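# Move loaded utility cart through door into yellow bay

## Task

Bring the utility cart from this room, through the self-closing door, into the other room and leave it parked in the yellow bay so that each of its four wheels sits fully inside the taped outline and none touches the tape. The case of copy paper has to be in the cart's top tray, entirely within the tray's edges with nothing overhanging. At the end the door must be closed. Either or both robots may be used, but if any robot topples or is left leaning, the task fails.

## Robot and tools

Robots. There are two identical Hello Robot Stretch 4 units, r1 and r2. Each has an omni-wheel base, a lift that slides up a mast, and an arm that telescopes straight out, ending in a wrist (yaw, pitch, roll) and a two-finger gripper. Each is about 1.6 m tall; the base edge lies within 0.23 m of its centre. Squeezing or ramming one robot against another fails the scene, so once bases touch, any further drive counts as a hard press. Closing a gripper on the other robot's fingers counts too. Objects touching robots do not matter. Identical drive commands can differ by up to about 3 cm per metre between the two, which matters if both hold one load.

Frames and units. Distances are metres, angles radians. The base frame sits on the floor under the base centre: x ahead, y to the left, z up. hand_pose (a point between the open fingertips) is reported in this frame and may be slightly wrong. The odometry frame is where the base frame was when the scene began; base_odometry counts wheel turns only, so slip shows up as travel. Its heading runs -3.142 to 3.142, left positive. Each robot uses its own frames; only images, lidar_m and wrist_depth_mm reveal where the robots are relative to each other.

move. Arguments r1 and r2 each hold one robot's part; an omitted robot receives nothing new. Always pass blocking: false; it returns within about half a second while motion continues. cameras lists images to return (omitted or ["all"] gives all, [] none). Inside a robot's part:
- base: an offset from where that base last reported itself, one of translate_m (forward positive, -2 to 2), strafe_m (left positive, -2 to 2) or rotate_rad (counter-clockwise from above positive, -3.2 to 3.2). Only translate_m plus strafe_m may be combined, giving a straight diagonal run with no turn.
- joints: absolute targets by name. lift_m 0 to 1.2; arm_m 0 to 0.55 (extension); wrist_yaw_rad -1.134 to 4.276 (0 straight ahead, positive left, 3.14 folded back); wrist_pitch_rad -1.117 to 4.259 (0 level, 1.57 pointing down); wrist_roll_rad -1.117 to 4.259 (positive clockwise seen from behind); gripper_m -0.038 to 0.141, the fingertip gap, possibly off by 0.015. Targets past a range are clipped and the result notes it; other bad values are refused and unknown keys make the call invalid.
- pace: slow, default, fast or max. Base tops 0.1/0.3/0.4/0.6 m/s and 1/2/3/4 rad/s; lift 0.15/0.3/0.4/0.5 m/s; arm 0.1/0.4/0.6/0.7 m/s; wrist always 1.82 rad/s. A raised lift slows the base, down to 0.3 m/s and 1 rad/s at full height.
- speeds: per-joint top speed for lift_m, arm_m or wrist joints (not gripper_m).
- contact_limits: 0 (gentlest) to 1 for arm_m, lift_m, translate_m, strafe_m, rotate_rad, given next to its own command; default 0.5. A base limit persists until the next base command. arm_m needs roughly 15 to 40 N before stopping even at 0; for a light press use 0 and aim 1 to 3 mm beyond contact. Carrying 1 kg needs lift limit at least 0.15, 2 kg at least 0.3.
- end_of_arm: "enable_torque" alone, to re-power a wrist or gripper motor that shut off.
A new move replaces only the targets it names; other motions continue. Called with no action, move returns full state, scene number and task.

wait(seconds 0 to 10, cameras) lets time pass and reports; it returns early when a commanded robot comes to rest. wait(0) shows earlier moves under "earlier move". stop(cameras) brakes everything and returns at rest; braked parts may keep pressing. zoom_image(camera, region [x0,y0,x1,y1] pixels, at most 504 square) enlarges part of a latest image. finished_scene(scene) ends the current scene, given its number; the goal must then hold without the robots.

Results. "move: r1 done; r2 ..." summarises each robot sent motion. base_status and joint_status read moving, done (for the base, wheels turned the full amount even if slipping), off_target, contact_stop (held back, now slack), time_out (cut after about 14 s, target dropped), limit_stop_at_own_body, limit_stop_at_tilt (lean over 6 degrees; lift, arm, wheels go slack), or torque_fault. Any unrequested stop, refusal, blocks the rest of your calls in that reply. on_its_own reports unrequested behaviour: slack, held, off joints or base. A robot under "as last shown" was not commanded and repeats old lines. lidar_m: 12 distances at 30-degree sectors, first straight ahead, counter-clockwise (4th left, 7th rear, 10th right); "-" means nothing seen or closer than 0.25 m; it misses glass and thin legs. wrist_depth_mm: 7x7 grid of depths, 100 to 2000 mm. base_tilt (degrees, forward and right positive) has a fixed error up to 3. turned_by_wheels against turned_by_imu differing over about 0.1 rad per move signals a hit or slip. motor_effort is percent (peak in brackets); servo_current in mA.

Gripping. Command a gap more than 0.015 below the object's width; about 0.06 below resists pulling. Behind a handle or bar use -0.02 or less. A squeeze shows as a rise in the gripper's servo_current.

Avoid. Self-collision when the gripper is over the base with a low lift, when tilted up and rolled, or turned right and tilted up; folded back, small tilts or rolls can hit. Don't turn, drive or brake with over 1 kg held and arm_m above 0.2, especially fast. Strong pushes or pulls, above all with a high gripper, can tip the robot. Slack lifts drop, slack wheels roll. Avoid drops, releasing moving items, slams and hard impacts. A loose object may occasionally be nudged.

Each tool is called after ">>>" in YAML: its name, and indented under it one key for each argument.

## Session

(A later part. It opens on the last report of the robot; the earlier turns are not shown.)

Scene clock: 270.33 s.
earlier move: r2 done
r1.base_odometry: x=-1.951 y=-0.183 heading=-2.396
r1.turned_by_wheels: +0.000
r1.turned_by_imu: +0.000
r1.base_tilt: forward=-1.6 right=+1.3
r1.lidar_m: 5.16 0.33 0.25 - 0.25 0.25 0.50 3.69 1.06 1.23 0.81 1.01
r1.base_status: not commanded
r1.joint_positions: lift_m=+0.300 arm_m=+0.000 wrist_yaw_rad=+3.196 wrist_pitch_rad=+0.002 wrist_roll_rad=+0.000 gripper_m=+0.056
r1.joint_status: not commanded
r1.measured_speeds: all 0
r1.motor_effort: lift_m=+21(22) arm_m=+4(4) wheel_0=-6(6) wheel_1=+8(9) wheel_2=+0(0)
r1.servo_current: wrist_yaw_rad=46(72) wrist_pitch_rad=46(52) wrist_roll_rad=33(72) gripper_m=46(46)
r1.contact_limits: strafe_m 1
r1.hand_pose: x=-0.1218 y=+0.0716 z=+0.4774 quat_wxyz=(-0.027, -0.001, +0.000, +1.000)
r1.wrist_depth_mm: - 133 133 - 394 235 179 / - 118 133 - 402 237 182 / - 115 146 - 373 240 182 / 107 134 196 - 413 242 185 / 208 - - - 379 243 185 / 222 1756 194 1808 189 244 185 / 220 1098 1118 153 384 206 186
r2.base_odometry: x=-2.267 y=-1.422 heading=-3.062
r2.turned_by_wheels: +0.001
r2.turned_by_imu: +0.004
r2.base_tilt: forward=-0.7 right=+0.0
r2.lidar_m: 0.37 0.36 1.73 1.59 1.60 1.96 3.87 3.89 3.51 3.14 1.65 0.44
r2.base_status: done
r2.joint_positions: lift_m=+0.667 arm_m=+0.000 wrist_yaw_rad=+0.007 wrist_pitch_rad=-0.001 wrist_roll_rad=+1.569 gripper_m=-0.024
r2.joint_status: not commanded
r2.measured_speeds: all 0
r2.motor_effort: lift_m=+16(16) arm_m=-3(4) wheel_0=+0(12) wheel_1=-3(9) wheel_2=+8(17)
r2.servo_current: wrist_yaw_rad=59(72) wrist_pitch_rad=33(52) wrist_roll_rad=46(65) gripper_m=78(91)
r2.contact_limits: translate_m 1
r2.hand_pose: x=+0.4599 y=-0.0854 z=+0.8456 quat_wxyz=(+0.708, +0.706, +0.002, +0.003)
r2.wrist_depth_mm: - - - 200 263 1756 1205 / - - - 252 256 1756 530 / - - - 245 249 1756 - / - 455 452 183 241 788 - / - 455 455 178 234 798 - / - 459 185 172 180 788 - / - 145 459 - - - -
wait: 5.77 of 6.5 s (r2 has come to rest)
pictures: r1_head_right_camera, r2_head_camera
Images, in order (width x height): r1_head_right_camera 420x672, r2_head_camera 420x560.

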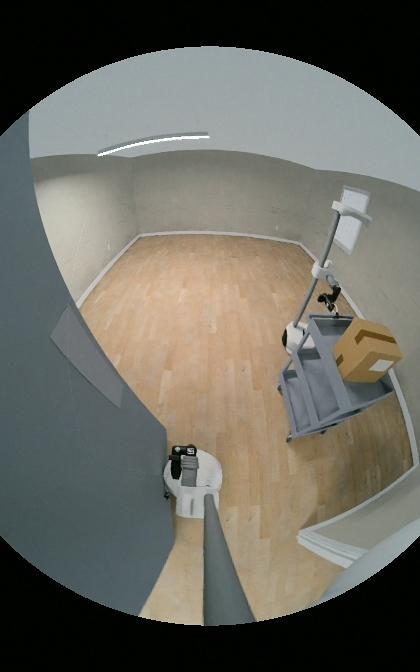

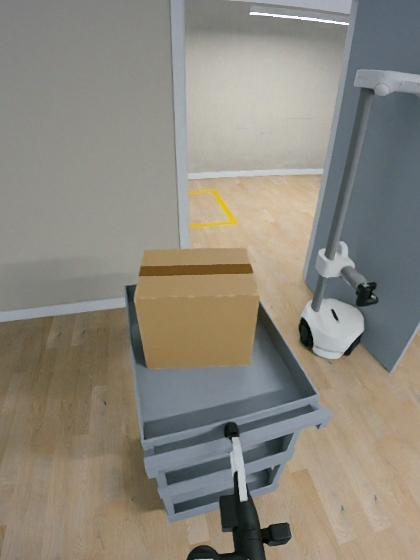

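>>> move:
  blocking: false
  r2: {"base":{"translate_m":0.03,"strafe_m":0.18},"contact_limits":{"translate_m":1.0},"pace":"slow"}
  cameras: []

>>> wait:
  seconds: 5
  cameras: []

>>> move:
  blocking: false
  r2: {"base":{"translate_m":0.05,"strafe_m":0.25},"contact_limits":{"translate_m":1.0},"pace":"slow"}
  cameras: []

>>> wait:
  seconds: 6
  cameras: []

>>> move:
  blocking: false
  r2: {"base":{"rotate_rad":-0.21},"contact_limits":{"rotate_rad":1.0},"pace":"slow"}
  cameras: []

>>> wait:
  seconds: 1.5
  cameras: ["r2_head_camera","r1_head_right_camera"]

Scene clock: 280.17 s.
move: r2 moving
r1: as last shown
r1.lidar_m: 5.15 0.33 0.25 - 0.25 0.25 0.55 3.70 1.06 1.24 0.77 1.01
r1.motor_effort: lift_m=+22(22) arm_m=+3(4) wheel_0=-6(6) wheel_1=+8(8) wheel_2=+0(0)
r1.servo_current: wrist_yaw_rad=39(65) wrist_pitch_rad=46(46) wrist_roll_rad=39(59) gripper_m=46(46)
r1.contact_limits: strafe_m 1
r1.wrist_depth_mm: - 133 133 - 394 236 179 / - 118 133 - 402 238 181 / - 115 146 - 370 240 183 / 107 134 195 - 410 241 184 / 208 - - - 379 242 186 / 223 1756 193 1756 187 243 186 / 220 1098 1118 154 384 205 186
r2.base_odometry: x=-2.268 y=-1.435 heading=-3.063
r2.turned_by_wheels: +0.000
r2.turned_by_imu: +0.000
r2.base_tilt: forward=-0.7 right=+0.1
r2.lidar_m: 0.35 0.36 1.76 1.56 1.58 1.96 3.87 3.91 3.53 3.17 1.69 0.42
r2.base_status: translate_m moving; strafe_m moving
r2.joint_positions: lift_m=+0.667 arm_m=+0.000 wrist_yaw_rad=+0.003 wrist_pitch_rad=-0.001 wrist_roll_rad=+1.569 gripper_m=-0.024
r2.joint_status: not commanded
r2.measured_speeds: translate_m=+0.009 strafe_m=+0.051 rotate_rad=+0.003 lift_m=+0.000 arm_m=+0.000 wrist_yaw_rad=-0.014 wrist_pitch_rad=+0.000 wrist_roll_rad=+0.000
r2.motor_effort: lift_m=+16(16) arm_m=-3(4) wheel_0=-8(8) wheel_1=+9(9) wheel_2=-7(7)
r2.servo_current: wrist_yaw_rad=52(52) wrist_pitch_rad=39(46) wrist_roll_rad=46(52) gripper_m=85(85)
r2.contact_limits: translate_m 1
r2.hand_pose: x=+0.4596 y=-0.0865 z=+0.8456 quat_wxyz=(+0.708, +0.706, +0.001, +0.001)
r2.wrist_depth_mm: - 1863 1336 264 267 1708 1182 / - - - 254 258 1756 500 / - - - 190 250 1661 - / - 455 452 184 241 788 - / - 455 452 179 233 820 - / - 455 182 172 180 - - / - 145 455 - 221 - -

Scene clock: 282.70 s.
earlier move: r2 done
r1.base_odometry: x=-1.951 y=-0.183 heading=-2.396
r1.turned_by_wheels: +0.000
r1.turned_by_imu: +0.000
r1.base_tilt: forward=-1.6 right=+1.3
r1.lidar_m: 5.15 0.34 0.25 - 0.25 0.25 0.52 3.71 1.07 1.00 0.82 1.19
r1.base_status: not commanded
r1.joint_positions: lift_m=+0.300 arm_m=+0.000 wrist_yaw_rad=+3.196 wrist_pitch_rad=+0.002 wrist_roll_rad=+0.000 gripper_m=+0.056
r1.joint_status: not commanded
r1.measured_speeds: all 0
r1.motor_effort: lift_m=+21(22) arm_m=+4(4) wheel_0=-5(6) wheel_1=+8(9) wheel_2=+0(0)
r1.servo_current: wrist_yaw_rad=65(78) wrist_pitch_rad=46(52) wrist_roll_rad=59(65) gripper_m=39(52)
r1.contact_limits: strafe_m 1
r1.hand_pose: x=-0.1218 y=+0.0716 z=+0.4774 quat_wxyz=(-0.027, -0.001, +0.000, +1.000)
r1.wrist_depth_mm: - 134 133 - 397 235 179 / - 118 133 - 402 237 181 / - 115 146 - 375 240 183 / 107 135 196 - 410 242 185 / 208 - - - 379 243 186 / 223 1808 194 1708 188 244 186 / 220 1118 1118 153 384 206 186
r2.base_odometry: x=-2.282 y=-1.604 heading=-3.063
r2.turned_by_wheels: +0.000
r2.turned_by_imu: -0.003
r2.base_tilt: forward=-0.7 right=+0.1
r2.lidar_m: 0.39 1.91 1.58 1.41 1.40 1.73 3.60 3.94 3.67 3.30 1.82 0.41
r2.base_status: done
r2.joint_positions: lift_m=+0.667 arm_m=+0.000 wrist_yaw_rad=-0.012 wrist_pitch_rad=-0.001 wrist_roll_rad=+1.569 gripper_m=-0.024
r2.joint_status: not commanded
r2.measured_speeds: all 0
r2.motor_effort: lift_m=+16(16) arm_m=+4(4) wheel_0=-5(18) wheel_1=+5(9) wheel_2=-10(16)
r2.servo_current: wrist_yaw_rad=65(91) wrist_pitch_rad=39(52) wrist_roll_rad=46(59) gripper_m=85(91)
r2.contact_limits: translate_m 1
r2.hand_pose: x=+0.4582 y=-0.0909 z=+0.8456 quat_wxyz=(+0.708, +0.706, -0.005, -0.004)
r2.wrist_depth_mm: - - - 171 229 1756 1205 / - - - 229 229 1808 - / - 442 439 229 230 820 - / 1708 452 445 229 229 820 - / - 462 459 171 229 831 - / - 473 185 171 180 - - / - - 488 - - - 508
wait: 2.53 of 5 s (r2 has come to rest)

Scene clock: 283.20 s.
move: r2 moving
r1: as last shown
r1.lidar_m: 5.13 0.35 0.25 - 0.25 0.25 0.55 3.71 1.05 0.96 0.79 1.22
r1.motor_effort: lift_m=+21(22) arm_m=+4(4) wheel_0=-6(6) wheel_1=+8(8) wheel_2=+0(0)
r1.servo_current: wrist_yaw_rad=52(59) wrist_pitch_rad=39(46) wrist_roll_rad=39(52) gripper_m=39(46)
r1.contact_limits: strafe_m 1
r1.wrist_depth_mm: - 133 134 - 394 235 179 / - 118 133 - 397 237 181 / - 115 146 - 375 239 183 / 107 134 196 - 413 241 185 / 208 - - - 379 244 185 / 224 1808 193 1756 189 244 186 / 220 1118 1098 153 384 206 186
r2.base_odometry: x=-2.284 y=-1.617 heading=-3.064
r2.turned_by_wheels: -0.001
r2.turned_by_imu: -0.001
r2.base_tilt: forward=-0.7 right=+0.0
r2.lidar_m: 0.40 1.91 1.55 1.40 1.42 1.74 3.56 3.95 3.71 3.33 1.78 0.42
r2.base_status: translate_m moving; strafe_m moving
r2.joint_positions: lift_m=+0.667 arm_m=+0.000 wrist_yaw_rad=-0.012 wrist_pitch_rad=-0.001 wrist_roll_rad=+1.569 gripper_m=-0.024
r2.joint_status: not commanded
r2.measured_speeds: translate_m=+0.010 strafe_m=+0.050 rotate_rad=+0.002 lift_m=+0.000 arm_m=+0.000 wrist_yaw_rad=+0.000 wrist_pitch_rad=+0.000 wrist_roll_rad=+0.000
r2.motor_effort: lift_m=+16(16) arm_m=+4(4) wheel_0=-11(12) wheel_1=+8(8) wheel_2=-13(13)
r2.servo_current: wrist_yaw_rad=65(85) wrist_pitch_rad=46(46) wrist_roll_rad=39(59) gripper_m=78(91)
r2.contact_limits: translate_m 1
r2.hand_pose: x=+0.4582 y=-0.0909 z=+0.8456 quat_wxyz=(+0.708, +0.706, -0.005, -0.004)
r2.wrist_depth_mm: - - - 229 228 1756 500 / - - - 229 228 1618 - / - 442 430 228 228 831 - / - 452 445 229 229 809 - / - 466 459 171 229 820 - / - 480 184 171 180 - - / - - - - - - 500

Scene clock: 286.47 s.
earlier move: r2 done
r1.base_odometry: x=-1.951 y=-0.183 heading=-2.396
r1.turned_by_wheels: +0.000
r1.turned_by_imu: +0.000
r1.base_tilt: forward=-1.6 right=+1.3
r1.lidar_m: 5.16 0.33 0.25 - 0.25 0.25 0.52 3.72 1.05 1.04 0.86 1.88
r1.base_status: not commanded
r1.joint_positions: lift_m=+0.300 arm_m=+0.000 wrist_yaw_rad=+3.196 wrist_pitch_rad=+0.002 wrist_roll_rad=+0.000 gripper_m=+0.056
r1.joint_status: not commanded
r1.measured_speeds: all 0
r1.motor_effort: lift_m=+21(22) arm_m=+3(4) wheel_0=-6(6) wheel_1=+8(8) wheel_2=+0(0)
r1.servo_current: wrist_yaw_rad=39(72) wrist_pitch_rad=46(52) wrist_roll_rad=59(78) gripper_m=39(52)
r1.contact_limits: strafe_m 1
r1.hand_pose: x=-0.1218 y=+0.0716 z=+0.4774 quat_wxyz=(-0.027, -0.001, +0.000, +1.000)
r1.wrist_depth_mm: - 133 133 - 394 236 179 / - 118 133 - 397 236 182 / - 115 146 - 373 239 183 / 107 135 196 - 410 242 185 / 208 - - - 382 243 185 / 222 1808 194 1708 188 243 186 / 220 1118 1138 153 384 205 186
r2.base_odometry: x=-2.313 y=-1.857 heading=-3.064
r2.turned_by_wheels: +0.000
r2.turned_by_imu: +0.000
r2.base_tilt: forward=-0.7 right=+0.1
r2.lidar_m: 0.43 1.82 1.33 1.19 1.18 1.47 2.97 4.04 3.94 3.55 0.43 0.39
r2.base_status: done
r2.joint_positions: lift_m=+0.667 arm_m=+0.000 wrist_yaw_rad=-0.012 wrist_pitch_rad=-0.001 wrist_roll_rad=+1.569 gripper_m=-0.024
r2.joint_status: not commanded
r2.measured_speeds: all 0
r2.motor_effort: lift_m=+16(16) arm_m=+4(4) wheel_0=-6(12) wheel_1=+3(10) wheel_2=-9(15)
r2.servo_current: wrist_yaw_rad=59(85) wrist_pitch_rad=39(46) wrist_roll_rad=46(59) gripper_m=85(91)
r2.contact_limits: translate_m 1
r2.hand_pose: x=+0.4582 y=-0.0908 z=+0.8456 quat_wxyz=(+0.708, +0.706, -0.005, -0.004)
r2.wrist_depth_mm: - 459 370 180 182 715 - / 1756 389 384 136 191 - - / - 430 415 143 201 788 - / - 466 462 208 213 - - / - - 500 161 224 - - / - - 181 171 181 1499 488 / - - - - - - 1205
wait: 3.27 of 6 s (r2 has come to rest)

Scene clock: 286.97 s.
move: r2 moving
r1: as last shown
r1.lidar_m: 5.16 0.33 0.25 - 0.25 0.25 0.53 3.73 1.04 1.05 0.88 1.92
r1.motor_effort: lift_m=+21(22) arm_m=+4(4) wheel_0=-6(6) wheel_1=+8(9) wheel_2=+0(0)
r1.servo_current: wrist_yaw_rad=33(65) wrist_pitch_rad=39(46) wrist_roll_rad=46(59) gripper_m=39(52)
r1.contact_limits: strafe_m 1
r1.wrist_depth_mm: - 133 133 - 397 236 180 / - 118 133 - 402 238 182 / - 115 145 - 373 240 183 / 107 135 196 - 410 241 185 / 208 - - - 382 243 186 / 223 1808 194 1808 188 244 186 / 220 1118 1118 153 382 205 186
r2.base_odometry: x=-2.313 y=-1.857 heading=+3.098
r2.turned_by_wheels: -0.122
r2.turned_by_imu: -0.118
r2.base_tilt: forward=-0.7 right=+0.0
r2.lidar_m: 0.42 0.47 1.40 1.16 1.18 1.39 2.34 3.98 4.22 3.59 1.95 0.41
r2.base_status: rotate_rad moving
r2.joint_positions: lift_m=+0.667 arm_m=+0.000 wrist_yaw_rad=+0.008 wrist_pitch_rad=-0.001 wrist_roll_rad=+1.569 gripper_m=-0.024
r2.joint_status: not commanded
r2.measured_speeds: translate_m=+0.001 strafe_m=-0.002 rotate_rad=-0.441 lift_m=+0.000 arm_m=+0.000 wrist_yaw_rad=+0.002 wrist_pitch_rad=+0.000 wrist_roll_rad=+0.000
r2.motor_effort: lift_m=+16(16) arm_m=+4(4) wheel_0=+15(16) wheel_1=+9(10) wheel_2=+9(11)
r2.servo_current: wrist_yaw_rad=52(65) wrist_pitch_rad=46(46) wrist_roll_rad=46(59) gripper_m=85(85)
r2.contact_limits: rotate_rad 1
r2.hand_pose: x=+0.4600 y=-0.0851 z=+0.8456 quat_wxyz=(+0.708, +0.706, +0.002, +0.003)
r2.wrist_depth_mm: - - - 141 192 723 - / - 404 397 146 200 750 - / 1756 427 421 151 208 798 - / - 455 452 158 216 798 - / - 488 480 164 225 - - / - - 184 171 181 1537 - / - - - - - - 1182

Scene clock: 287.67 s.
earlier move: r2 done
r1.base_odometry: x=-1.951 y=-0.183 heading=-2.396
r1.turned_by_wheels: +0.000
r1.turned_by_imu: +0.000
r1.base_tilt: forward=-1.6 right=+1.2
r1.lidar_m: 5.17 0.33 0.25 - 0.25 0.25 0.49 3.71 1.04 1.04 0.84 1.92
r1.base_status: not commanded
r1.joint_positions: lift_m=+0.300 arm_m=+0.000 wrist_yaw_rad=+3.196 wrist_pitch_rad=+0.002 wrist_roll_rad=+0.000 gripper_m=+0.056
r1.joint_status: not commanded
r1.measured_speeds: all 0
r1.motor_effort: lift_m=+22(22) arm_m=+4(4) wheel_0=-5(6) wheel_1=+8(9) wheel_2=+0(0)
r1.servo_current: wrist_yaw_rad=39(65) wrist_pitch_rad=39(52) wrist_roll_rad=39(59) gripper_m=52(52)
r1.contact_limits: strafe_m 1
r1.hand_pose: x=-0.1218 y=+0.0716 z=+0.4774 quat_wxyz=(-0.027, -0.001, +0.000, +1.000)
r1.wrist_depth_mm: - 133 133 - 394 236 179 / - 118 133 - 404 238 182 / - 115 146 - 373 238 183 / 107 134 196 - 413 242 185 / 208 - - - 382 243 185 / 223 1808 194 1756 189 243 186 / 220 1138 1118 154 384 205 185
r2.base_odometry: x=-2.313 y=-1.857 heading=+3.010
r2.turned_by_wheels: -0.087
r2.turned_by_imu: -0.085
r2.base_tilt: forward=-0.7 right=+0.0
r2.lidar_m: 0.38 0.43 1.48 1.18 1.17 1.30 2.05 4.00 4.38 3.58 3.58 0.42
r2.base_status: done
r2.joint_positions: lift_m=+0.667 arm_m=+0.000 wrist_yaw_rad=+0.003 wrist_pitch_rad=-0.001 wrist_roll_rad=+1.569 gripper_m=-0.024
r2.joint_status: not commanded
r2.measured_speeds: all 0
r2.motor_effort: lift_m=+16(16) arm_m=+4(4) wheel_0=+4(16) wheel_1=+4(10) wheel_2=+6(11)
r2.servo_current: wrist_yaw_rad=52(65) wrist_pitch_rad=39(46) wrist_roll_rad=39(59) gripper_m=85(85)
r2.contact_limits: rotate_rad 1
r2.hand_pose: x=+0.4595 y=-0.0867 z=+0.8456 quat_wxyz=(+0.708, +0.706, +0.001, +0.001)
r2.wrist_depth_mm: - - - 219 219 1661 - / - - - 221 221 778 - / - 433 427 223 224 820 - / - 455 445 226 226 831 - / - 473 469 170 229 831 - / - 492 183 172 180 - - / - - - - - - 480
wait: 0.70 of 1.5 s (r2 has come to rest)
pictures: r1_head_right_camera, r2_head_camera
Images, in order (width x height): r1_head_right_camera 420x672, r2_head_camera 420x560.

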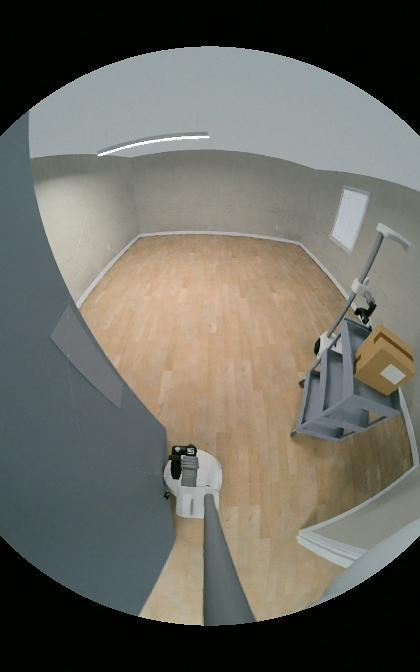

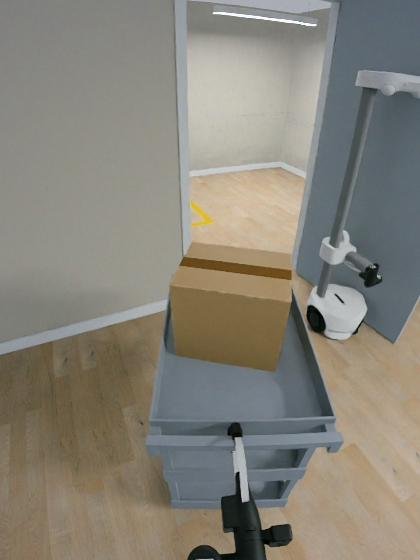

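>>> move:
  blocking: false
  r2: {"base":{"translate_m":0.02,"strafe_m":0.11},"contact_limits":{"translate_m":1.0},"pace":"slow"}
  cameras: []

>>> wait:
  seconds: 3
  cameras: []

>>> move:
  blocking: false
  r2: {"base":{"rotate_rad":-0.09},"contact_limits":{"rotate_rad":1.0},"pace":"slow"}
  cameras: []

>>> wait:
  seconds: 1.5
  cameras: []

>>> move:
  blocking: false
  r2: {"base":{"translate_m":0.4},"contact_limits":{"translate_m":1.0},"pace":"slow"}
  cameras: []

>>> wait:
  seconds: 6
  cameras: ["r2_head_camera","r1_head_right_camera"]

Scene clock: 300.13 s.
move: r2 moving
r1: as last shown
r1.base_tilt: forward=-1.6 right=+1.3
r1.lidar_m: 5.15 0.33 0.25 - 0.25 0.25 0.51 3.69 1.06 1.03 0.86 3.77
r1.motor_effort: lift_m=+22(22) arm_m=+4(4) wheel_0=-5(6) wheel_1=+8(8) wheel_2=+0(0)
r1.servo_current: wrist_yaw_rad=65(65) wrist_pitch_rad=46(46) wrist_roll_rad=46(65) gripper_m=33(46)
r1.contact_limits: strafe_m 1
r1.wrist_depth_mm: - 133 133 - 397 235 180 / - 118 134 - 399 237 181 / - 115 146 - 373 240 183 / 107 135 196 - 410 242 185 / 208 - - - 379 243 185 / 223 1863 193 1756 187 243 186 / 220 1098 1098 153 382 205 186
r2.base_odometry: x=-2.316 y=-1.869 heading=+3.010
r2.turned_by_wheels: -0.001
r2.turned_by_imu: +0.000
r2.base_tilt: forward=-0.7 right=+0.1
r2.lidar_m: 0.40 0.45 1.47 1.17 1.17 1.28 2.01 3.97 4.37 3.60 1.99 0.43
r2.base_status: translate_m moving; strafe_m moving
r2.joint_positions: lift_m=+0.667 arm_m=+0.000 wrist_yaw_rad=-0.001 wrist_pitch_rad=-0.001 wrist_roll_rad=+1.569 gripper_m=-0.024
r2.joint_status: not commanded
r2.measured_speeds: translate_m=+0.009 strafe_m=+0.051 rotate_rad=-0.003 lift_m=+0.000 arm_m=+0.000 wrist_yaw_rad=-0.018 wrist_pitch_rad=+0.000 wrist_roll_rad=+0.000
r2.motor_effort: lift_m=+16(16) arm_m=+3(4) wheel_0=-10(14) wheel_1=+8(9) wheel_2=-6(6)
r2.servo_current: wrist_yaw_rad=39(59) wrist_pitch_rad=39(46) wrist_roll_rad=39(52) gripper_m=78(85)
r2.contact_limits: translate_m 1
r2.hand_pose: x=+0.4592 y=-0.0878 z=+0.8456 quat_wxyz=(+0.708, +0.706, -0.001, +0.000)
r2.wrist_depth_mm: - - - 220 220 1499 - / - - - 222 223 778 - / - 433 430 224 224 820 - / - 455 445 227 227 820 - / - 469 466 170 229 831 - / - 484 184 172 179 - - / - - - - - - 488

Scene clock: 301.97 s.
earlier move: r2 done
r1.base_odometry: x=-1.951 y=-0.183 heading=-2.396
r1.turned_by_wheels: +0.000
r1.turned_by_imu: +0.000
r1.base_tilt: forward=-1.6 right=+1.3
r1.lidar_m: 5.16 0.34 0.25 - 0.25 0.25 0.52 3.71 1.06 1.03 0.91 3.76
r1.base_status: not commanded
r1.joint_positions: lift_m=+0.300 arm_m=+0.000 wrist_yaw_rad=+3.196 wrist_pitch_rad=+0.002 wrist_roll_rad=+0.000 gripper_m=+0.056
r1.joint_status: not commanded
r1.measured_speeds: all 0
r1.motor_effort: lift_m=+21(22) arm_m=+4(4) wheel_0=-6(6) wheel_1=+8(9) wheel_2=+0(0)
r1.servo_current: wrist_yaw_rad=59(65) wrist_pitch_rad=39(52) wrist_roll_rad=33(65) gripper_m=39(52)
r1.contact_limits: strafe_m 1
r1.hand_pose: x=-0.1218 y=+0.0716 z=+0.4774 quat_wxyz=(-0.027, -0.001, +0.000, +1.000)
r1.wrist_depth_mm: - 134 133 - 394 235 179 / - 118 134 - 399 237 182 / - 115 146 - 375 239 183 / 107 135 196 - 413 241 185 / 208 - - - 377 242 185 / 223 1808 193 1708 187 245 185 / 221 1118 1118 153 382 206 186
r2.base_odometry: x=-2.347 y=-1.963 heading=+3.010
r2.turned_by_wheels: +0.000
r2.turned_by_imu: +0.000
r2.base_tilt: forward=-0.6 right=+0.0
r2.lidar_m: 0.41 1.75 1.38 1.10 1.08 1.21 1.87 4.05 4.44 3.70 2.02 0.43
r2.base_status: done
r2.joint_positions: lift_m=+0.667 arm_m=+0.000 wrist_yaw_rad=-0.007 wrist_pitch_rad=-0.001 wrist_roll_rad=+1.569 gripper_m=-0.024
r2.joint_status: not commanded
r2.measured_speeds: all 0
r2.motor_effort: lift_m=+16(16) arm_m=+4(4) wheel_0=-4(14) wheel_1=+4(9) wheel_2=-12(15)
r2.servo_current: wrist_yaw_rad=52(59) wrist_pitch_rad=39(46) wrist_roll_rad=39(65) gripper_m=78(85)
r2.contact_limits: translate_m 1
r2.hand_pose: x=+0.4587 y=-0.0894 z=+0.8456 quat_wxyz=(+0.708, +0.706, -0.003, -0.002)
r2.wrist_depth_mm: - - - 201 203 1618 - / - - 407 207 208 778 - / - 430 424 157 213 809 - / 1661 462 452 218 220 820 - / - 480 480 167 226 - - / - 500 182 172 180 - - / - - - - - - 480
wait: 1.83 of 3 s (r2 has come to rest)

Scene clock: 302.47 s.
move: r2 moving
r1: as last shown
r1.lidar_m: 5.17 0.34 0.25 - 0.25 0.25 0.52 3.69 1.07 1.04 0.88 3.75
r1.motor_effort: lift_m=+21(22) arm_m=+4(4) wheel_0=-5(6) wheel_1=+8(8) wheel_2=+0(0)
r1.servo_current: wrist_yaw_rad=46(59) wrist_pitch_rad=39(46) wrist_roll_rad=46(65) gripper_m=39(52)
r1.contact_limits: strafe_m 1
r1.wrist_depth_mm: - 134 133 - 394 236 179 / - 117 134 - 399 237 181 / - 115 145 - 370 239 183 / 107 134 196 - 413 242 184 / 208 - - - 379 244 186 / 223 1808 193 1708 189 243 186 / 220 1118 1138 154 387 206 185
r2.base_odometry: x=-2.347 y=-1.963 heading=+2.926
r2.turned_by_wheels: -0.084
r2.turned_by_imu: -0.081
r2.base_tilt: forward=-0.7 right=+0.1
r2.lidar_m: 0.39 0.44 1.46 1.12 1.08 1.14 1.70 4.05 4.28 3.73 3.67 0.40
r2.base_status: rotate_rad moving
r2.joint_positions: lift_m=+0.667 arm_m=+0.000 wrist_yaw_rad=+0.005 wrist_pitch_rad=-0.001 wrist_roll_rad=+1.569 gripper_m=-0.024
r2.joint_status: not commanded
r2.measured_speeds: translate_m=+0.001 strafe_m=-0.001 rotate_rad=-0.122 lift_m=+0.000 arm_m=+0.000 wrist_yaw_rad=+0.000 wrist_pitch_rad=+0.000 wrist_roll_rad=+0.000
r2.motor_effort: lift_m=+16(16) arm_m=+4(4) wheel_0=+11(13) wheel_1=+5(10) wheel_2=+7(9)
r2.servo_current: wrist_yaw_rad=59(59) wrist_pitch_rad=39(46) wrist_roll_rad=39(59) gripper_m=78(91)
r2.contact_limits: rotate_rad 1
r2.hand_pose: x=+0.4597 y=-0.0860 z=+0.8456 quat_wxyz=(+0.708, +0.706, +0.001, +0.002)
r2.wrist_depth_mm: - - - 212 213 1499 - / - - - 216 216 778 - / - 430 424 219 220 820 - / - 459 445 223 225 809 - / - 473 469 168 229 - - / - 488 183 172 180 - - / - - - - - - 496

Scene clock: 302.93 s.
earlier move: r2 done
r1.base_odometry: x=-1.951 y=-0.183 heading=-2.396
r1.turned_by_wheels: +0.000
r1.turned_by_imu: +0.000
r1.base_tilt: forward=-1.6 right=+1.3
r1.lidar_m: 5.15 0.33 0.25 - 0.25 0.25 0.51 3.72 1.06 1.04 0.86 3.75
r1.base_status: not commanded
r1.joint_positions: lift_m=+0.300 arm_m=+0.000 wrist_yaw_rad=+3.196 wrist_pitch_rad=+0.002 wrist_roll_rad=+0.000 gripper_m=+0.056
r1.joint_status: not commanded
r1.measured_speeds: all 0
r1.motor_effort: lift_m=+22(22) arm_m=+4(4) wheel_0=-5(6) wheel_1=+9(9) wheel_2=+0(0)
r1.servo_current: wrist_yaw_rad=39(65) wrist_pitch_rad=39(46) wrist_roll_rad=52(65) gripper_m=39(52)
r1.contact_limits: strafe_m 1
r1.hand_pose: x=-0.1218 y=+0.0716 z=+0.4774 quat_wxyz=(-0.027, -0.001, +0.000, +1.000)
r1.wrist_depth_mm: - 133 133 - 394 235 179 / - 118 133 - 402 237 182 / - 115 145 - 373 239 183 / 107 134 195 - 413 241 185 / 208 - - - 379 243 185 / 223 1808 194 1756 187 243 185 / 221 1118 1118 153 382 206 186
r2.base_odometry: x=-2.347 y=-1.963 heading=+2.920
r2.turned_by_wheels: -0.005
r2.turned_by_imu: -0.005
r2.base_tilt: forward=-0.7 right=+0.0
r2.lidar_m: 0.40 0.42 1.45 1.11 1.07 1.17 1.68 4.06 4.29 3.78 3.64 0.44
r2.base_status: done
r2.joint_positions: lift_m=+0.667 arm_m=+0.000 wrist_yaw_rad=+0.001 wrist_pitch_rad=-0.001 wrist_roll_rad=+1.569 gripper_m=-0.024
r2.joint_status: not commanded
r2.measured_speeds: all 0
r2.motor_effort: lift_m=+16(16) arm_m=+4(4) wheel_0=+3(13) wheel_1=+3(10) wheel_2=+6(9)
r2.servo_current: wrist_yaw_rad=52(59) wrist_pitch_rad=46(46) wrist_roll_rad=46(65) gripper_m=85(91)
r2.contact_limits: rotate_rad 1
r2.hand_pose: x=+0.4594 y=-0.0871 z=+0.8456 quat_wxyz=(+0.708, +0.706, +0.000, +0.001)
r2.wrist_depth_mm: - 1576 - 219 220 1464 - / - - - 221 222 809 - / - 430 424 224 224 820 - / - 459 445 227 227 820 - / - 469 466 170 229 820 - / - 492 184 172 179 - - / - - - - - - 488
wait: 0.47 of 1.5 s (r2 has come to rest)

Scene clock: 303.43 s.
move: r2 moving
r1: as last shown
r1.lidar_m: 5.14 0.34 0.25 - 0.25 0.25 0.53 3.74 1.06 0.98 0.87 3.74
r1.motor_effort: lift_m=+21(22) arm_m=+4(4) wheel_0=-5(6) wheel_1=+8(8) wheel_2=+0(0)
r1.servo_current: wrist_yaw_rad=46(65) wrist_pitch_rad=39(46) wrist_roll_rad=46(52) gripper_m=39(46)
r1.contact_limits: strafe_m 1
r1.wrist_depth_mm: - 133 132 - 394 235 179 / - 118 133 - 402 237 182 / - 115 146 - 373 240 183 / 107 135 196 - 413 242 185 / 208 - - - 379 243 185 / 222 1808 194 1756 187 243 186 / 220 1138 1098 153 387 205 185
r2.base_odometry: x=-2.358 y=-1.960 heading=+2.921
r2.turned_by_wheels: +0.000
r2.turned_by_imu: +0.000
r2.base_tilt: forward=-0.8 right=+0.0
r2.lidar_m: 0.39 0.40 1.47 1.12 1.07 1.16 1.66 4.06 4.29 3.77 3.63 0.45
r2.base_status: translate_m moving
r2.joint_positions: lift_m=+0.667 arm_m=+0.000 wrist_yaw_rad=-0.002 wrist_pitch_rad=-0.001 wrist_roll_rad=+1.569 gripper_m=-0.024
r2.joint_status: not commanded
r2.measured_speeds: translate_m=+0.049 strafe_m=+0.000 rotate_rad=-0.002 lift_m=+0.000 arm_m=+0.000 wrist_yaw_rad=-0.008 wrist_pitch_rad=+0.000 wrist_roll_rad=+0.000
r2.motor_effort: lift_m=+16(16) arm_m=+4(4) wheel_0=+9(11) wheel_1=+8(9) wheel_2=-16(17)
r2.servo_current: wrist_yaw_rad=46(52) wrist_pitch_rad=39(46) wrist_roll_rad=52(59) gripper_m=91(91)
r2.contact_limits: translate_m 1
r2.hand_pose: x=+0.4591 y=-0.0880 z=+0.8456 quat_wxyz=(+0.708, +0.706, -0.001, +0.000)
r2.wrist_depth_mm: - 1618 - 220 220 1430 521 / - - - 222 223 788 - / - 433 427 224 223 820 - / - 455 449 225 226 820 - / - 477 466 169 228 831 - / - 480 183 170 180 - - / - - - - - - 492

Scene clock: 308.23 s.
earlier move: r2 done
r1.base_odometry: x=-1.951 y=-0.183 heading=-2.396
r1.turned_by_wheels: +0.000
r1.turned_by_imu: +0.000
r1.base_tilt: forward=-1.6 right=+1.2
r1.lidar_m: 5.17 0.35 0.25 - 0.26 0.25 0.49 3.69 1.06 0.81 0.93 3.76
r1.base_status: not commanded
r1.joint_positions: lift_m=+0.300 arm_m=+0.000 wrist_yaw_rad=+3.196 wrist_pitch_rad=+0.002 wrist_roll_rad=+0.000 gripper_m=+0.056
r1.joint_status: not commanded
r1.measured_speeds: all 0
r1.motor_effort: lift_m=+22(22) arm_m=+3(4) wheel_0=-6(6) wheel_1=+8(8) wheel_2=+0(0)
r1.servo_current: wrist_yaw_rad=46(78) wrist_pitch_rad=39(52) wrist_roll_rad=46(72) gripper_m=39(52)
r1.contact_limits: strafe_m 1
r1.hand_pose: x=-0.1218 y=+0.0716 z=+0.4774 quat_wxyz=(-0.027, -0.001, +0.000, +1.000)
r1.wrist_depth_mm: - 134 133 - 397 234 180 / - 118 133 - 399 237 182 / - 115 146 - 373 240 183 / 107 135 195 - 413 242 185 / 209 - - - 379 242 185 / 222 1808 194 1756 187 244 186 / 221 1118 1118 153 384 206 186
r2.base_odometry: x=-2.737 y=-1.875 heading=+2.921
r2.turned_by_wheels: +0.001
r2.turned_by_imu: +0.003
r2.base_tilt: forward=-0.7 right=+0.1
r2.lidar_m: 0.35 0.36 1.48 1.27 1.25 1.35 1.96 4.41 4.67 3.56 1.72 0.45
r2.base_status: done
r2.joint_positions: lift_m=+0.667 arm_m=+0.000 wrist_yaw_rad=+0.003 wrist_pitch_rad=-0.001 wrist_roll_rad=+1.569 gripper_m=-0.024
r2.joint_status: not commanded
r2.measured_speeds: all 0
r2.motor_effort: lift_m=+16(16) arm_m=+4(4) wheel_0=+9(15) wheel_1=+6(9) wheel_2=-5(17)
r2.servo_current: wrist_yaw_rad=46(59) wrist_pitch_rad=39(52) wrist_roll_rad=52(65) gripper_m=85(91)
r2.contact_limits: translate_m 1
r2.hand_pose: x=+0.4595 y=-0.0867 z=+0.8456 quat_wxyz=(+0.708, +0.706, +0.001, +0.001)
r2.wrist_depth_mm: - - - 266 273 1430 1205 / 1661 - - 256 263 1756 504 / - - - 248 254 1921 - / - - 452 185 242 778 - / - 455 449 179 235 798 - / - 452 185 172 180 - - / - 145 449 - - - -
wait: 4.80 of 6 s (r2 has come to rest)
pictures: r1_head_right_camera, r2_head_camera
Images, in order (width x height): r1_head_right_camera 420x672, r2_head_camera 420x560.

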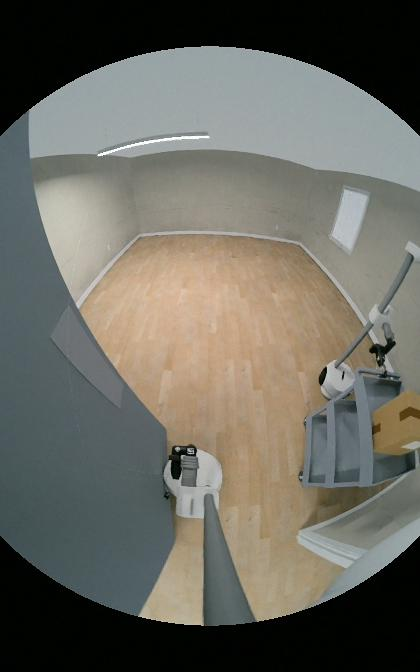

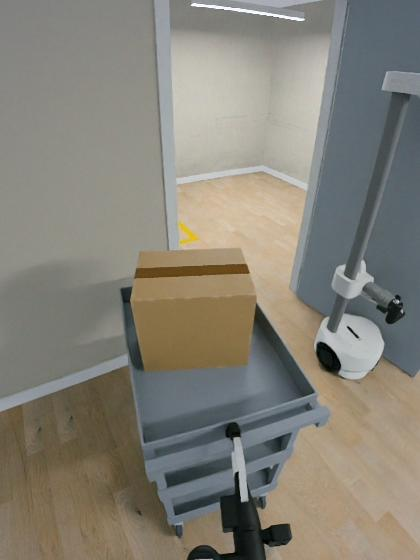

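>>> move:
  blocking: false
  r2: {"base":{"translate_m":0.06,"strafe_m":0.27},"contact_limits":{"translate_m":1.0},"pace":"slow"}
  cameras: []

>>> wait:
  seconds: 5
  cameras: []

>>> move:
  blocking: false
  r2: {"base":{"translate_m":0.05,"strafe_m":0.26},"contact_limits":{"translate_m":1.0},"pace":"slow"}
  cameras: []

>>> wait:
  seconds: 5
  cameras: []

>>> move:
  blocking: false
  r2: {"base":{"rotate_rad":-0.22},"contact_limits":{"rotate_rad":1.0},"pace":"slow"}
  cameras: []

>>> wait:
  seconds: 2
  cameras: ["r2_head_camera","r1_head_right_camera","r2_head_left_camera"]

Scene clock: 327.70 s.
move: r2 moving
r1: as last shown
r1.base_tilt: forward=-1.6 right=+1.3
r1.lidar_m: 5.16 0.34 0.25 - 0.25 0.25 0.51 3.69 1.07 0.80 0.90 3.74
r1.motor_effort: lift_m=+21(22) arm_m=+4(4) wheel_0=-5(6) wheel_1=+8(8) wheel_2=+0(0)
r1.servo_current: wrist_yaw_rad=59(65) wrist_pitch_rad=46(46) wrist_roll_rad=33(59) gripper_m=39(46)
r1.contact_limits: strafe_m 1
r1.wrist_depth_mm: - 133 133 - 394 235 179 / - 118 133 - 402 236 181 / - 115 146 - 373 239 183 / 107 134 195 - 413 241 185 / 209 - - - 379 242 185 / 222 1863 194 1756 188 243 185 / 220 1118 1098 153 384 206 186
r2.base_odometry: x=-2.742 y=-1.887 heading=+2.920
r2.turned_by_wheels: -0.001
r2.turned_by_imu: +0.000
r2.base_tilt: forward=-0.7 right=+0.1
r2.lidar_m: 0.37 0.35 1.50 1.32 1.25 1.33 1.92 4.41 4.66 3.58 1.75 0.45
r2.base_status: translate_m moving; strafe_m moving
r2.joint_positions: lift_m=+0.667 arm_m=+0.000 wrist_yaw_rad=+0.000 wrist_pitch_rad=-0.001 wrist_roll_rad=+1.569 gripper_m=-0.024
r2.joint_status: not commanded
r2.measured_speeds: translate_m=+0.011 strafe_m=+0.048 rotate_rad=-0.002 lift_m=+0.000 arm_m=+0.000 wrist_yaw_rad=-0.029 wrist_pitch_rad=+0.000 wrist_roll_rad=+0.000
r2.motor_effort: lift_m=+16(16) arm_m=+4(4) wheel_0=-7(9) wheel_1=+8(9) wheel_2=-8(8)
r2.servo_current: wrist_yaw_rad=46(59) wrist_pitch_rad=33(46) wrist_roll_rad=39(52) gripper_m=85(85)
r2.contact_limits: translate_m 1
r2.hand_pose: x=+0.4593 y=-0.0874 z=+0.8456 quat_wxyz=(+0.708, +0.706, +0.000, +0.000)
r2.wrist_depth_mm: - - - 272 279 306 1118 / 1708 - - 257 265 1756 1182 / 1708 - - 249 254 1756 - / - - 452 186 244 798 - / - 452 452 179 235 820 - / - 445 182 171 180 - - / - 145 445 - 220 - -

Scene clock: 331.20 s.
earlier move: r2 done
r1.base_odometry: x=-1.951 y=-0.183 heading=-2.396
r1.turned_by_wheels: +0.000
r1.turned_by_imu: +0.000
r1.base_tilt: forward=-1.6 right=+1.3
r1.lidar_m: 5.16 0.33 0.25 - 0.25 0.25 0.51 3.71 1.05 0.86 1.11 3.75
r1.base_status: not commanded
r1.joint_positions: lift_m=+0.300 arm_m=+0.000 wrist_yaw_rad=+3.196 wrist_pitch_rad=+0.002 wrist_roll_rad=+0.000 gripper_m=+0.056
r1.joint_status: not commanded
r1.measured_speeds: all 0
r1.motor_effort: lift_m=+22(22) arm_m=+4(4) wheel_0=-5(6) wheel_1=+8(8) wheel_2=+0(0)
r1.servo_current: wrist_yaw_rad=39(65) wrist_pitch_rad=39(52) wrist_roll_rad=59(65) gripper_m=39(46)
r1.contact_limits: strafe_m 1
r1.hand_pose: x=-0.1218 y=+0.0716 z=+0.4774 quat_wxyz=(-0.027, -0.001, +0.000, +1.000)
r1.wrist_depth_mm: - 134 133 - 392 235 179 / - 117 133 - 404 237 182 / - 115 146 - 373 240 183 / 107 135 196 - 410 241 184 / 208 - - - 377 243 186 / 223 1863 194 1808 187 244 186 / 221 1118 1138 154 382 206 185
r2.base_odometry: x=-2.854 y=-2.125 heading=+2.920
r2.turned_by_wheels: +0.000
r2.turned_by_imu: -0.001
r2.base_tilt: forward=-0.7 right=+0.1
r2.lidar_m: 0.38 1.20 1.31 1.06 1.04 1.13 1.61 4.59 4.84 3.80 1.56 0.44
r2.base_status: done
r2.joint_positions: lift_m=+0.667 arm_m=+0.000 wrist_yaw_rad=-0.008 wrist_pitch_rad=-0.001 wrist_roll_rad=+1.569 gripper_m=-0.024
r2.joint_status: not commanded
r2.measured_speeds: all 0
r2.motor_effort: lift_m=+16(16) arm_m=+4(4) wheel_0=-8(16) wheel_1=+4(10) wheel_2=-5(16)
r2.servo_current: wrist_yaw_rad=65(72) wrist_pitch_rad=39(52) wrist_roll_rad=46(65) gripper_m=78(91)
r2.contact_limits: translate_m 1
r2.hand_pose: x=+0.4585 y=-0.0898 z=+0.8456 quat_wxyz=(+0.708, +0.706, -0.003, -0.003)
r2.wrist_depth_mm: 1661 - - 221 221 1708 - / 1618 - - 222 223 778 - / - 436 430 168 225 820 - / - 455 449 227 228 809 - / - 466 466 170 229 820 - / - 484 184 171 180 - - / - - - - - - 484
wait: 3.50 of 5 s (r2 has come to rest)

Scene clock: 331.70 s.
move: r2 moving
r1: as last shown
r1.lidar_m: 5.17 0.33 0.25 - 0.25 0.25 0.52 3.72 1.07 0.86 1.13 3.73
r1.motor_effort: lift_m=+22(22) arm_m=+3(4) wheel_0=-5(6) wheel_1=+8(8) wheel_2=+0(0)
r1.servo_current: wrist_yaw_rad=59(59) wrist_pitch_rad=39(46) wrist_roll_rad=33(78) gripper_m=39(46)
r1.contact_limits: strafe_m 1
r1.wrist_depth_mm: - 133 133 - 394 236 179 / - 118 133 - 402 237 181 / - 115 145 - 375 239 184 / 107 134 196 - 415 242 184 / 208 - - - 382 244 185 / 224 1808 194 1756 187 243 186 / 220 1138 1118 153 382 206 186
r2.base_odometry: x=-2.860 y=-2.138 heading=+2.920
r2.turned_by_wheels: -0.001
r2.turned_by_imu: -0.001
r2.base_tilt: forward=-0.7 right=+0.1
r2.lidar_m: 0.39 1.20 1.28 1.08 1.02 1.11 1.61 4.60 4.85 3.81 1.58 0.44
r2.base_status: translate_m moving; strafe_m moving
r2.joint_positions: lift_m=+0.667 arm_m=+0.000 wrist_yaw_rad=-0.008 wrist_pitch_rad=-0.001 wrist_roll_rad=+1.569 gripper_m=-0.024
r2.joint_status: not commanded
r2.measured_speeds: translate_m=+0.010 strafe_m=+0.050 rotate_rad=+0.002 lift_m=+0.000 arm_m=+0.000 wrist_yaw_rad=+0.000 wrist_pitch_rad=+0.000 wrist_roll_rad=+0.000
r2.motor_effort: lift_m=+16(16) arm_m=+4(4) wheel_0=-12(16) wheel_1=+7(8) wheel_2=-7(9)
r2.servo_current: wrist_yaw_rad=59(59) wrist_pitch_rad=39(46) wrist_roll_rad=33(59) gripper_m=78(85)
r2.contact_limits: translate_m 1
r2.hand_pose: x=+0.4585 y=-0.0898 z=+0.8456 quat_wxyz=(+0.708, +0.706, -0.003, -0.003)
r2.wrist_depth_mm: 1618 - - 220 220 1708 - / 1576 - - 221 223 788 - / - 433 427 224 224 820 - / - 452 449 226 227 831 - / - 473 469 170 228 820 - / - 484 185 172 181 - - / - - - - - - 477

Scene clock: 335.07 s.
earlier move: r2 done
r1.base_odometry: x=-1.951 y=-0.183 heading=-2.396
r1.turned_by_wheels: +0.000
r1.turned_by_imu: +0.000
r1.base_tilt: forward=-1.6 right=+1.3
r1.lidar_m: 5.14 0.35 0.25 - 0.25 0.25 0.54 3.71 1.06 0.95 1.69 3.75
r1.base_status: not commanded
r1.joint_positions: lift_m=+0.300 arm_m=+0.000 wrist_yaw_rad=+3.196 wrist_pitch_rad=+0.002 wrist_roll_rad=+0.000 gripper_m=+0.056
r1.joint_status: not commanded
r1.measured_speeds: all 0
r1.motor_effort: lift_m=+21(22) arm_m=+4(4) wheel_0=-5(6) wheel_1=+8(9) wheel_2=+0(0)
r1.servo_current: wrist_yaw_rad=33(85) wrist_pitch_rad=46(52) wrist_roll_rad=52(78) gripper_m=46(46)
r1.contact_limits: strafe_m 1
r1.hand_pose: x=-0.1218 y=+0.0716 z=+0.4774 quat_wxyz=(-0.027, -0.001, +0.000, +1.000)
r1.wrist_depth_mm: - 134 133 - 394 236 180 / - 118 133 - 402 236 182 / - 115 146 - 373 240 182 / 107 134 196 - 413 241 185 / 207 - - - 379 243 185 / 224 1808 193 1756 187 244 186 / 220 1118 1160 153 384 206 185
r2.base_odometry: x=-2.960 y=-2.368 heading=+2.920
r2.turned_by_wheels: +0.000
r2.turned_by_imu: -0.001
r2.base_tilt: forward=-0.6 right=+0.1
r2.lidar_m: 0.44 1.03 1.12 0.87 0.82 0.89 1.31 4.74 5.03 4.02 0.41 0.36
r2.base_status: done
r2.joint_positions: lift_m=+0.667 arm_m=+0.000 wrist_yaw_rad=-0.008 wrist_pitch_rad=-0.001 wrist_roll_rad=+1.569 gripper_m=-0.024
r2.joint_status: not commanded
r2.measured_speeds: all 0
r2.motor_effort: lift_m=+16(16) arm_m=+3(4) wheel_0=-9(16) wheel_1=+3(9) wheel_2=-4(9)
r2.servo_current: wrist_yaw_rad=59(72) wrist_pitch_rad=46(52) wrist_roll_rad=65(65) gripper_m=78(91)
r2.contact_limits: translate_m 1
r2.hand_pose: x=+0.4586 y=-0.0897 z=+0.8456 quat_wxyz=(+0.708, +0.706, -0.003, -0.002)
r2.wrist_depth_mm: 1464 368 359 170 173 - - / - 387 379 180 184 - - / - 424 427 137 196 778 - / - 469 473 146 209 - - / - - 517 157 224 - - / - - 181 172 181 - 480 / - - - - - - -
wait: 3.37 of 5 s (r2 has come to rest)

Scene clock: 335.57 s.
move: r2 moving
r1: as last shown
r1.base_tilt: forward=-1.6 right=+1.2
r1.lidar_m: 5.17 0.34 0.25 - 0.25 0.25 0.52 3.69 1.04 0.94 1.72 3.80
r1.motor_effort: lift_m=+22(22) arm_m=+3(4) wheel_0=-5(6) wheel_1=+8(8) wheel_2=+0(0)
r1.servo_current: wrist_yaw_rad=46(59) wrist_pitch_rad=46(46) wrist_roll_rad=33(52) gripper_m=39(46)
r1.contact_limits: strafe_m 1
r1.wrist_depth_mm: - 133 133 - 394 236 179 / - 118 133 - 402 237 182 / - 115 146 - 373 240 183 / 107 134 195 - 410 241 185 / 208 - - - 379 243 185 / 223 1808 194 1756 188 243 186 / 220 1098 1138 153 387 206 186
r2.base_odometry: x=-2.960 y=-2.368 heading=+2.797
r2.turned_by_wheels: -0.123
r2.turned_by_imu: -0.119
r2.base_tilt: forward=-0.7 right=+0.0
r2.lidar_m: 0.41 0.46 1.09 0.90 0.81 0.85 1.14 2.77 4.85 4.11 1.70 0.39
r2.base_status: rotate_rad moving
r2.joint_positions: lift_m=+0.667 arm_m=+0.000 wrist_yaw_rad=+0.010 wrist_pitch_rad=-0.001 wrist_roll_rad=+1.569 gripper_m=-0.024
r2.joint_status: not commanded
r2.measured_speeds: translate_m=-0.001 strafe_m=+0.001 rotate_rad=-0.468 lift_m=+0.000 arm_m=+0.000 wrist_yaw_rad=+0.000 wrist_pitch_rad=+0.000 wrist_roll_rad=+0.000
r2.motor_effort: lift_m=+16(16) arm_m=+4(4) wheel_0=+13(14) wheel_1=+8(9) wheel_2=+15(16)
r2.servo_current: wrist_yaw_rad=59(65) wrist_pitch_rad=39(46) wrist_roll_rad=39(59) gripper_m=85(91)
r2.contact_limits: rotate_rad 1
r2.hand_pose: x=+0.4602 y=-0.0845 z=+0.8456 quat_wxyz=(+0.708, +0.706, +0.003, +0.004)
r2.wrist_depth_mm: 1576 - 469 181 183 - - / - 389 382 138 192 - - / - 418 413 144 202 788 - / - 459 459 208 213 - - / - 508 504 161 224 - - / - - 181 171 181 - 504 / - - - - - - -

Scene clock: 336.30 s.
earlier move: r2 done
r1.base_odometry: x=-1.951 y=-0.183 heading=-2.396
r1.turned_by_wheels: +0.000
r1.turned_by_imu: +0.000
r1.base_tilt: forward=-1.6 right=+1.3
r1.lidar_m: 5.16 0.34 0.25 - 0.25 0.25 0.53 3.71 1.04 0.92 1.43 3.75
r1.base_status: not commanded
r1.joint_positions: lift_m=+0.300 arm_m=+0.000 wrist_yaw_rad=+3.196 wrist_pitch_rad=+0.002 wrist_roll_rad=+0.000 gripper_m=+0.056
r1.joint_status: not commanded
r1.measured_speeds: all 0
r1.motor_effort: lift_m=+22(22) arm_m=+4(4) wheel_0=-5(6) wheel_1=+8(8) wheel_2=+0(0)
r1.servo_current: wrist_yaw_rad=52(65) wrist_pitch_rad=46(52) wrist_roll_rad=72(72) gripper_m=39(46)
r1.contact_limits: strafe_m 1
r1.hand_pose: x=-0.1218 y=+0.0716 z=+0.4774 quat_wxyz=(-0.027, -0.001, +0.000, +1.000)
r1.wrist_depth_mm: - 133 133 - 394 234 180 / - 117 133 - 402 237 182 / - 115 146 - 375 240 184 / 107 134 196 - 413 242 185 / 208 - - - 379 243 185 / 222 1808 193 1756 188 242 186 / 220 1098 1138 153 382 205 186
r2.base_odometry: x=-2.960 y=-2.368 heading=+2.701
r2.turned_by_wheels: -0.096
r2.turned_by_imu: -0.093
r2.base_tilt: forward=-0.6 right=+0.1
r2.lidar_m: 0.39 0.43 1.08 0.92 0.82 0.85 1.02 2.12 4.79 4.29 2.10 0.41
r2.base_status: done
r2.joint_positions: lift_m=+0.667 arm_m=+0.000 wrist_yaw_rad=+0.003 wrist_pitch_rad=-0.001 wrist_roll_rad=+1.569 gripper_m=-0.024
r2.joint_status: not commanded
r2.measured_speeds: all 0
r2.motor_effort: lift_m=+16(16) arm_m=-2(4) wheel_0=+6(14) wheel_1=+5(9) wheel_2=+7(16)
r2.servo_current: wrist_yaw_rad=46(72) wrist_pitch_rad=39(46) wrist_roll_rad=46(59) gripper_m=78(91)
r2.contact_limits: rotate_rad 1
r2.hand_pose: x=+0.4595 y=-0.0866 z=+0.8456 quat_wxyz=(+0.708, +0.706, +0.001, +0.001)
r2.wrist_depth_mm: - - - 211 212 1618 - / 1708 - - 214 216 778 - / 1576 427 427 219 220 820 - / - 452 449 223 224 820 - / - 473 473 169 228 - - / - 492 184 172 180 - - / - - - - - - 488
wait: 0.73 of 2 s (r2 has come to rest)
pictures: r1_head_right_camera, r2_head_camera, r2_head_left_camera
Images, in order (width x height): r1_head_right_camera 420x672, r2_head_camera 420x560, r2_head_left_camera 420x672.

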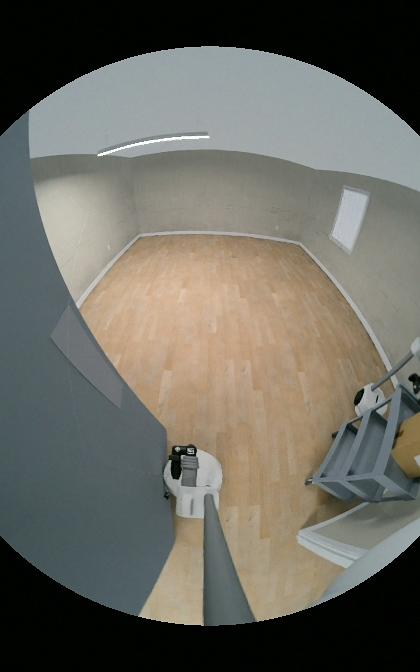

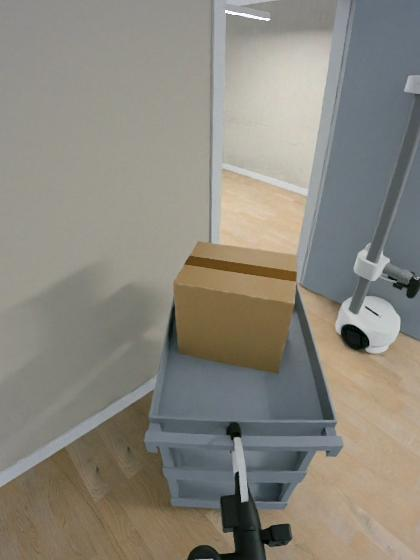

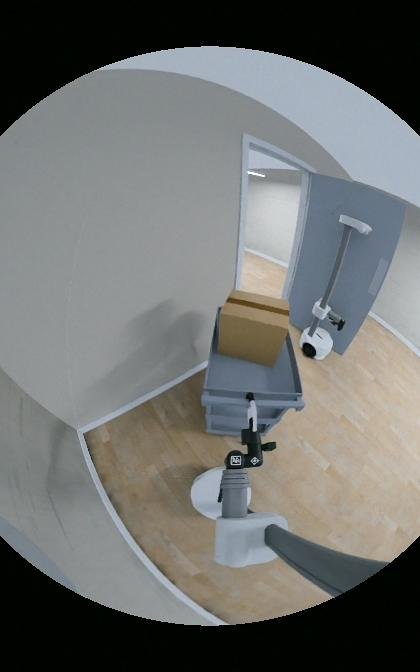

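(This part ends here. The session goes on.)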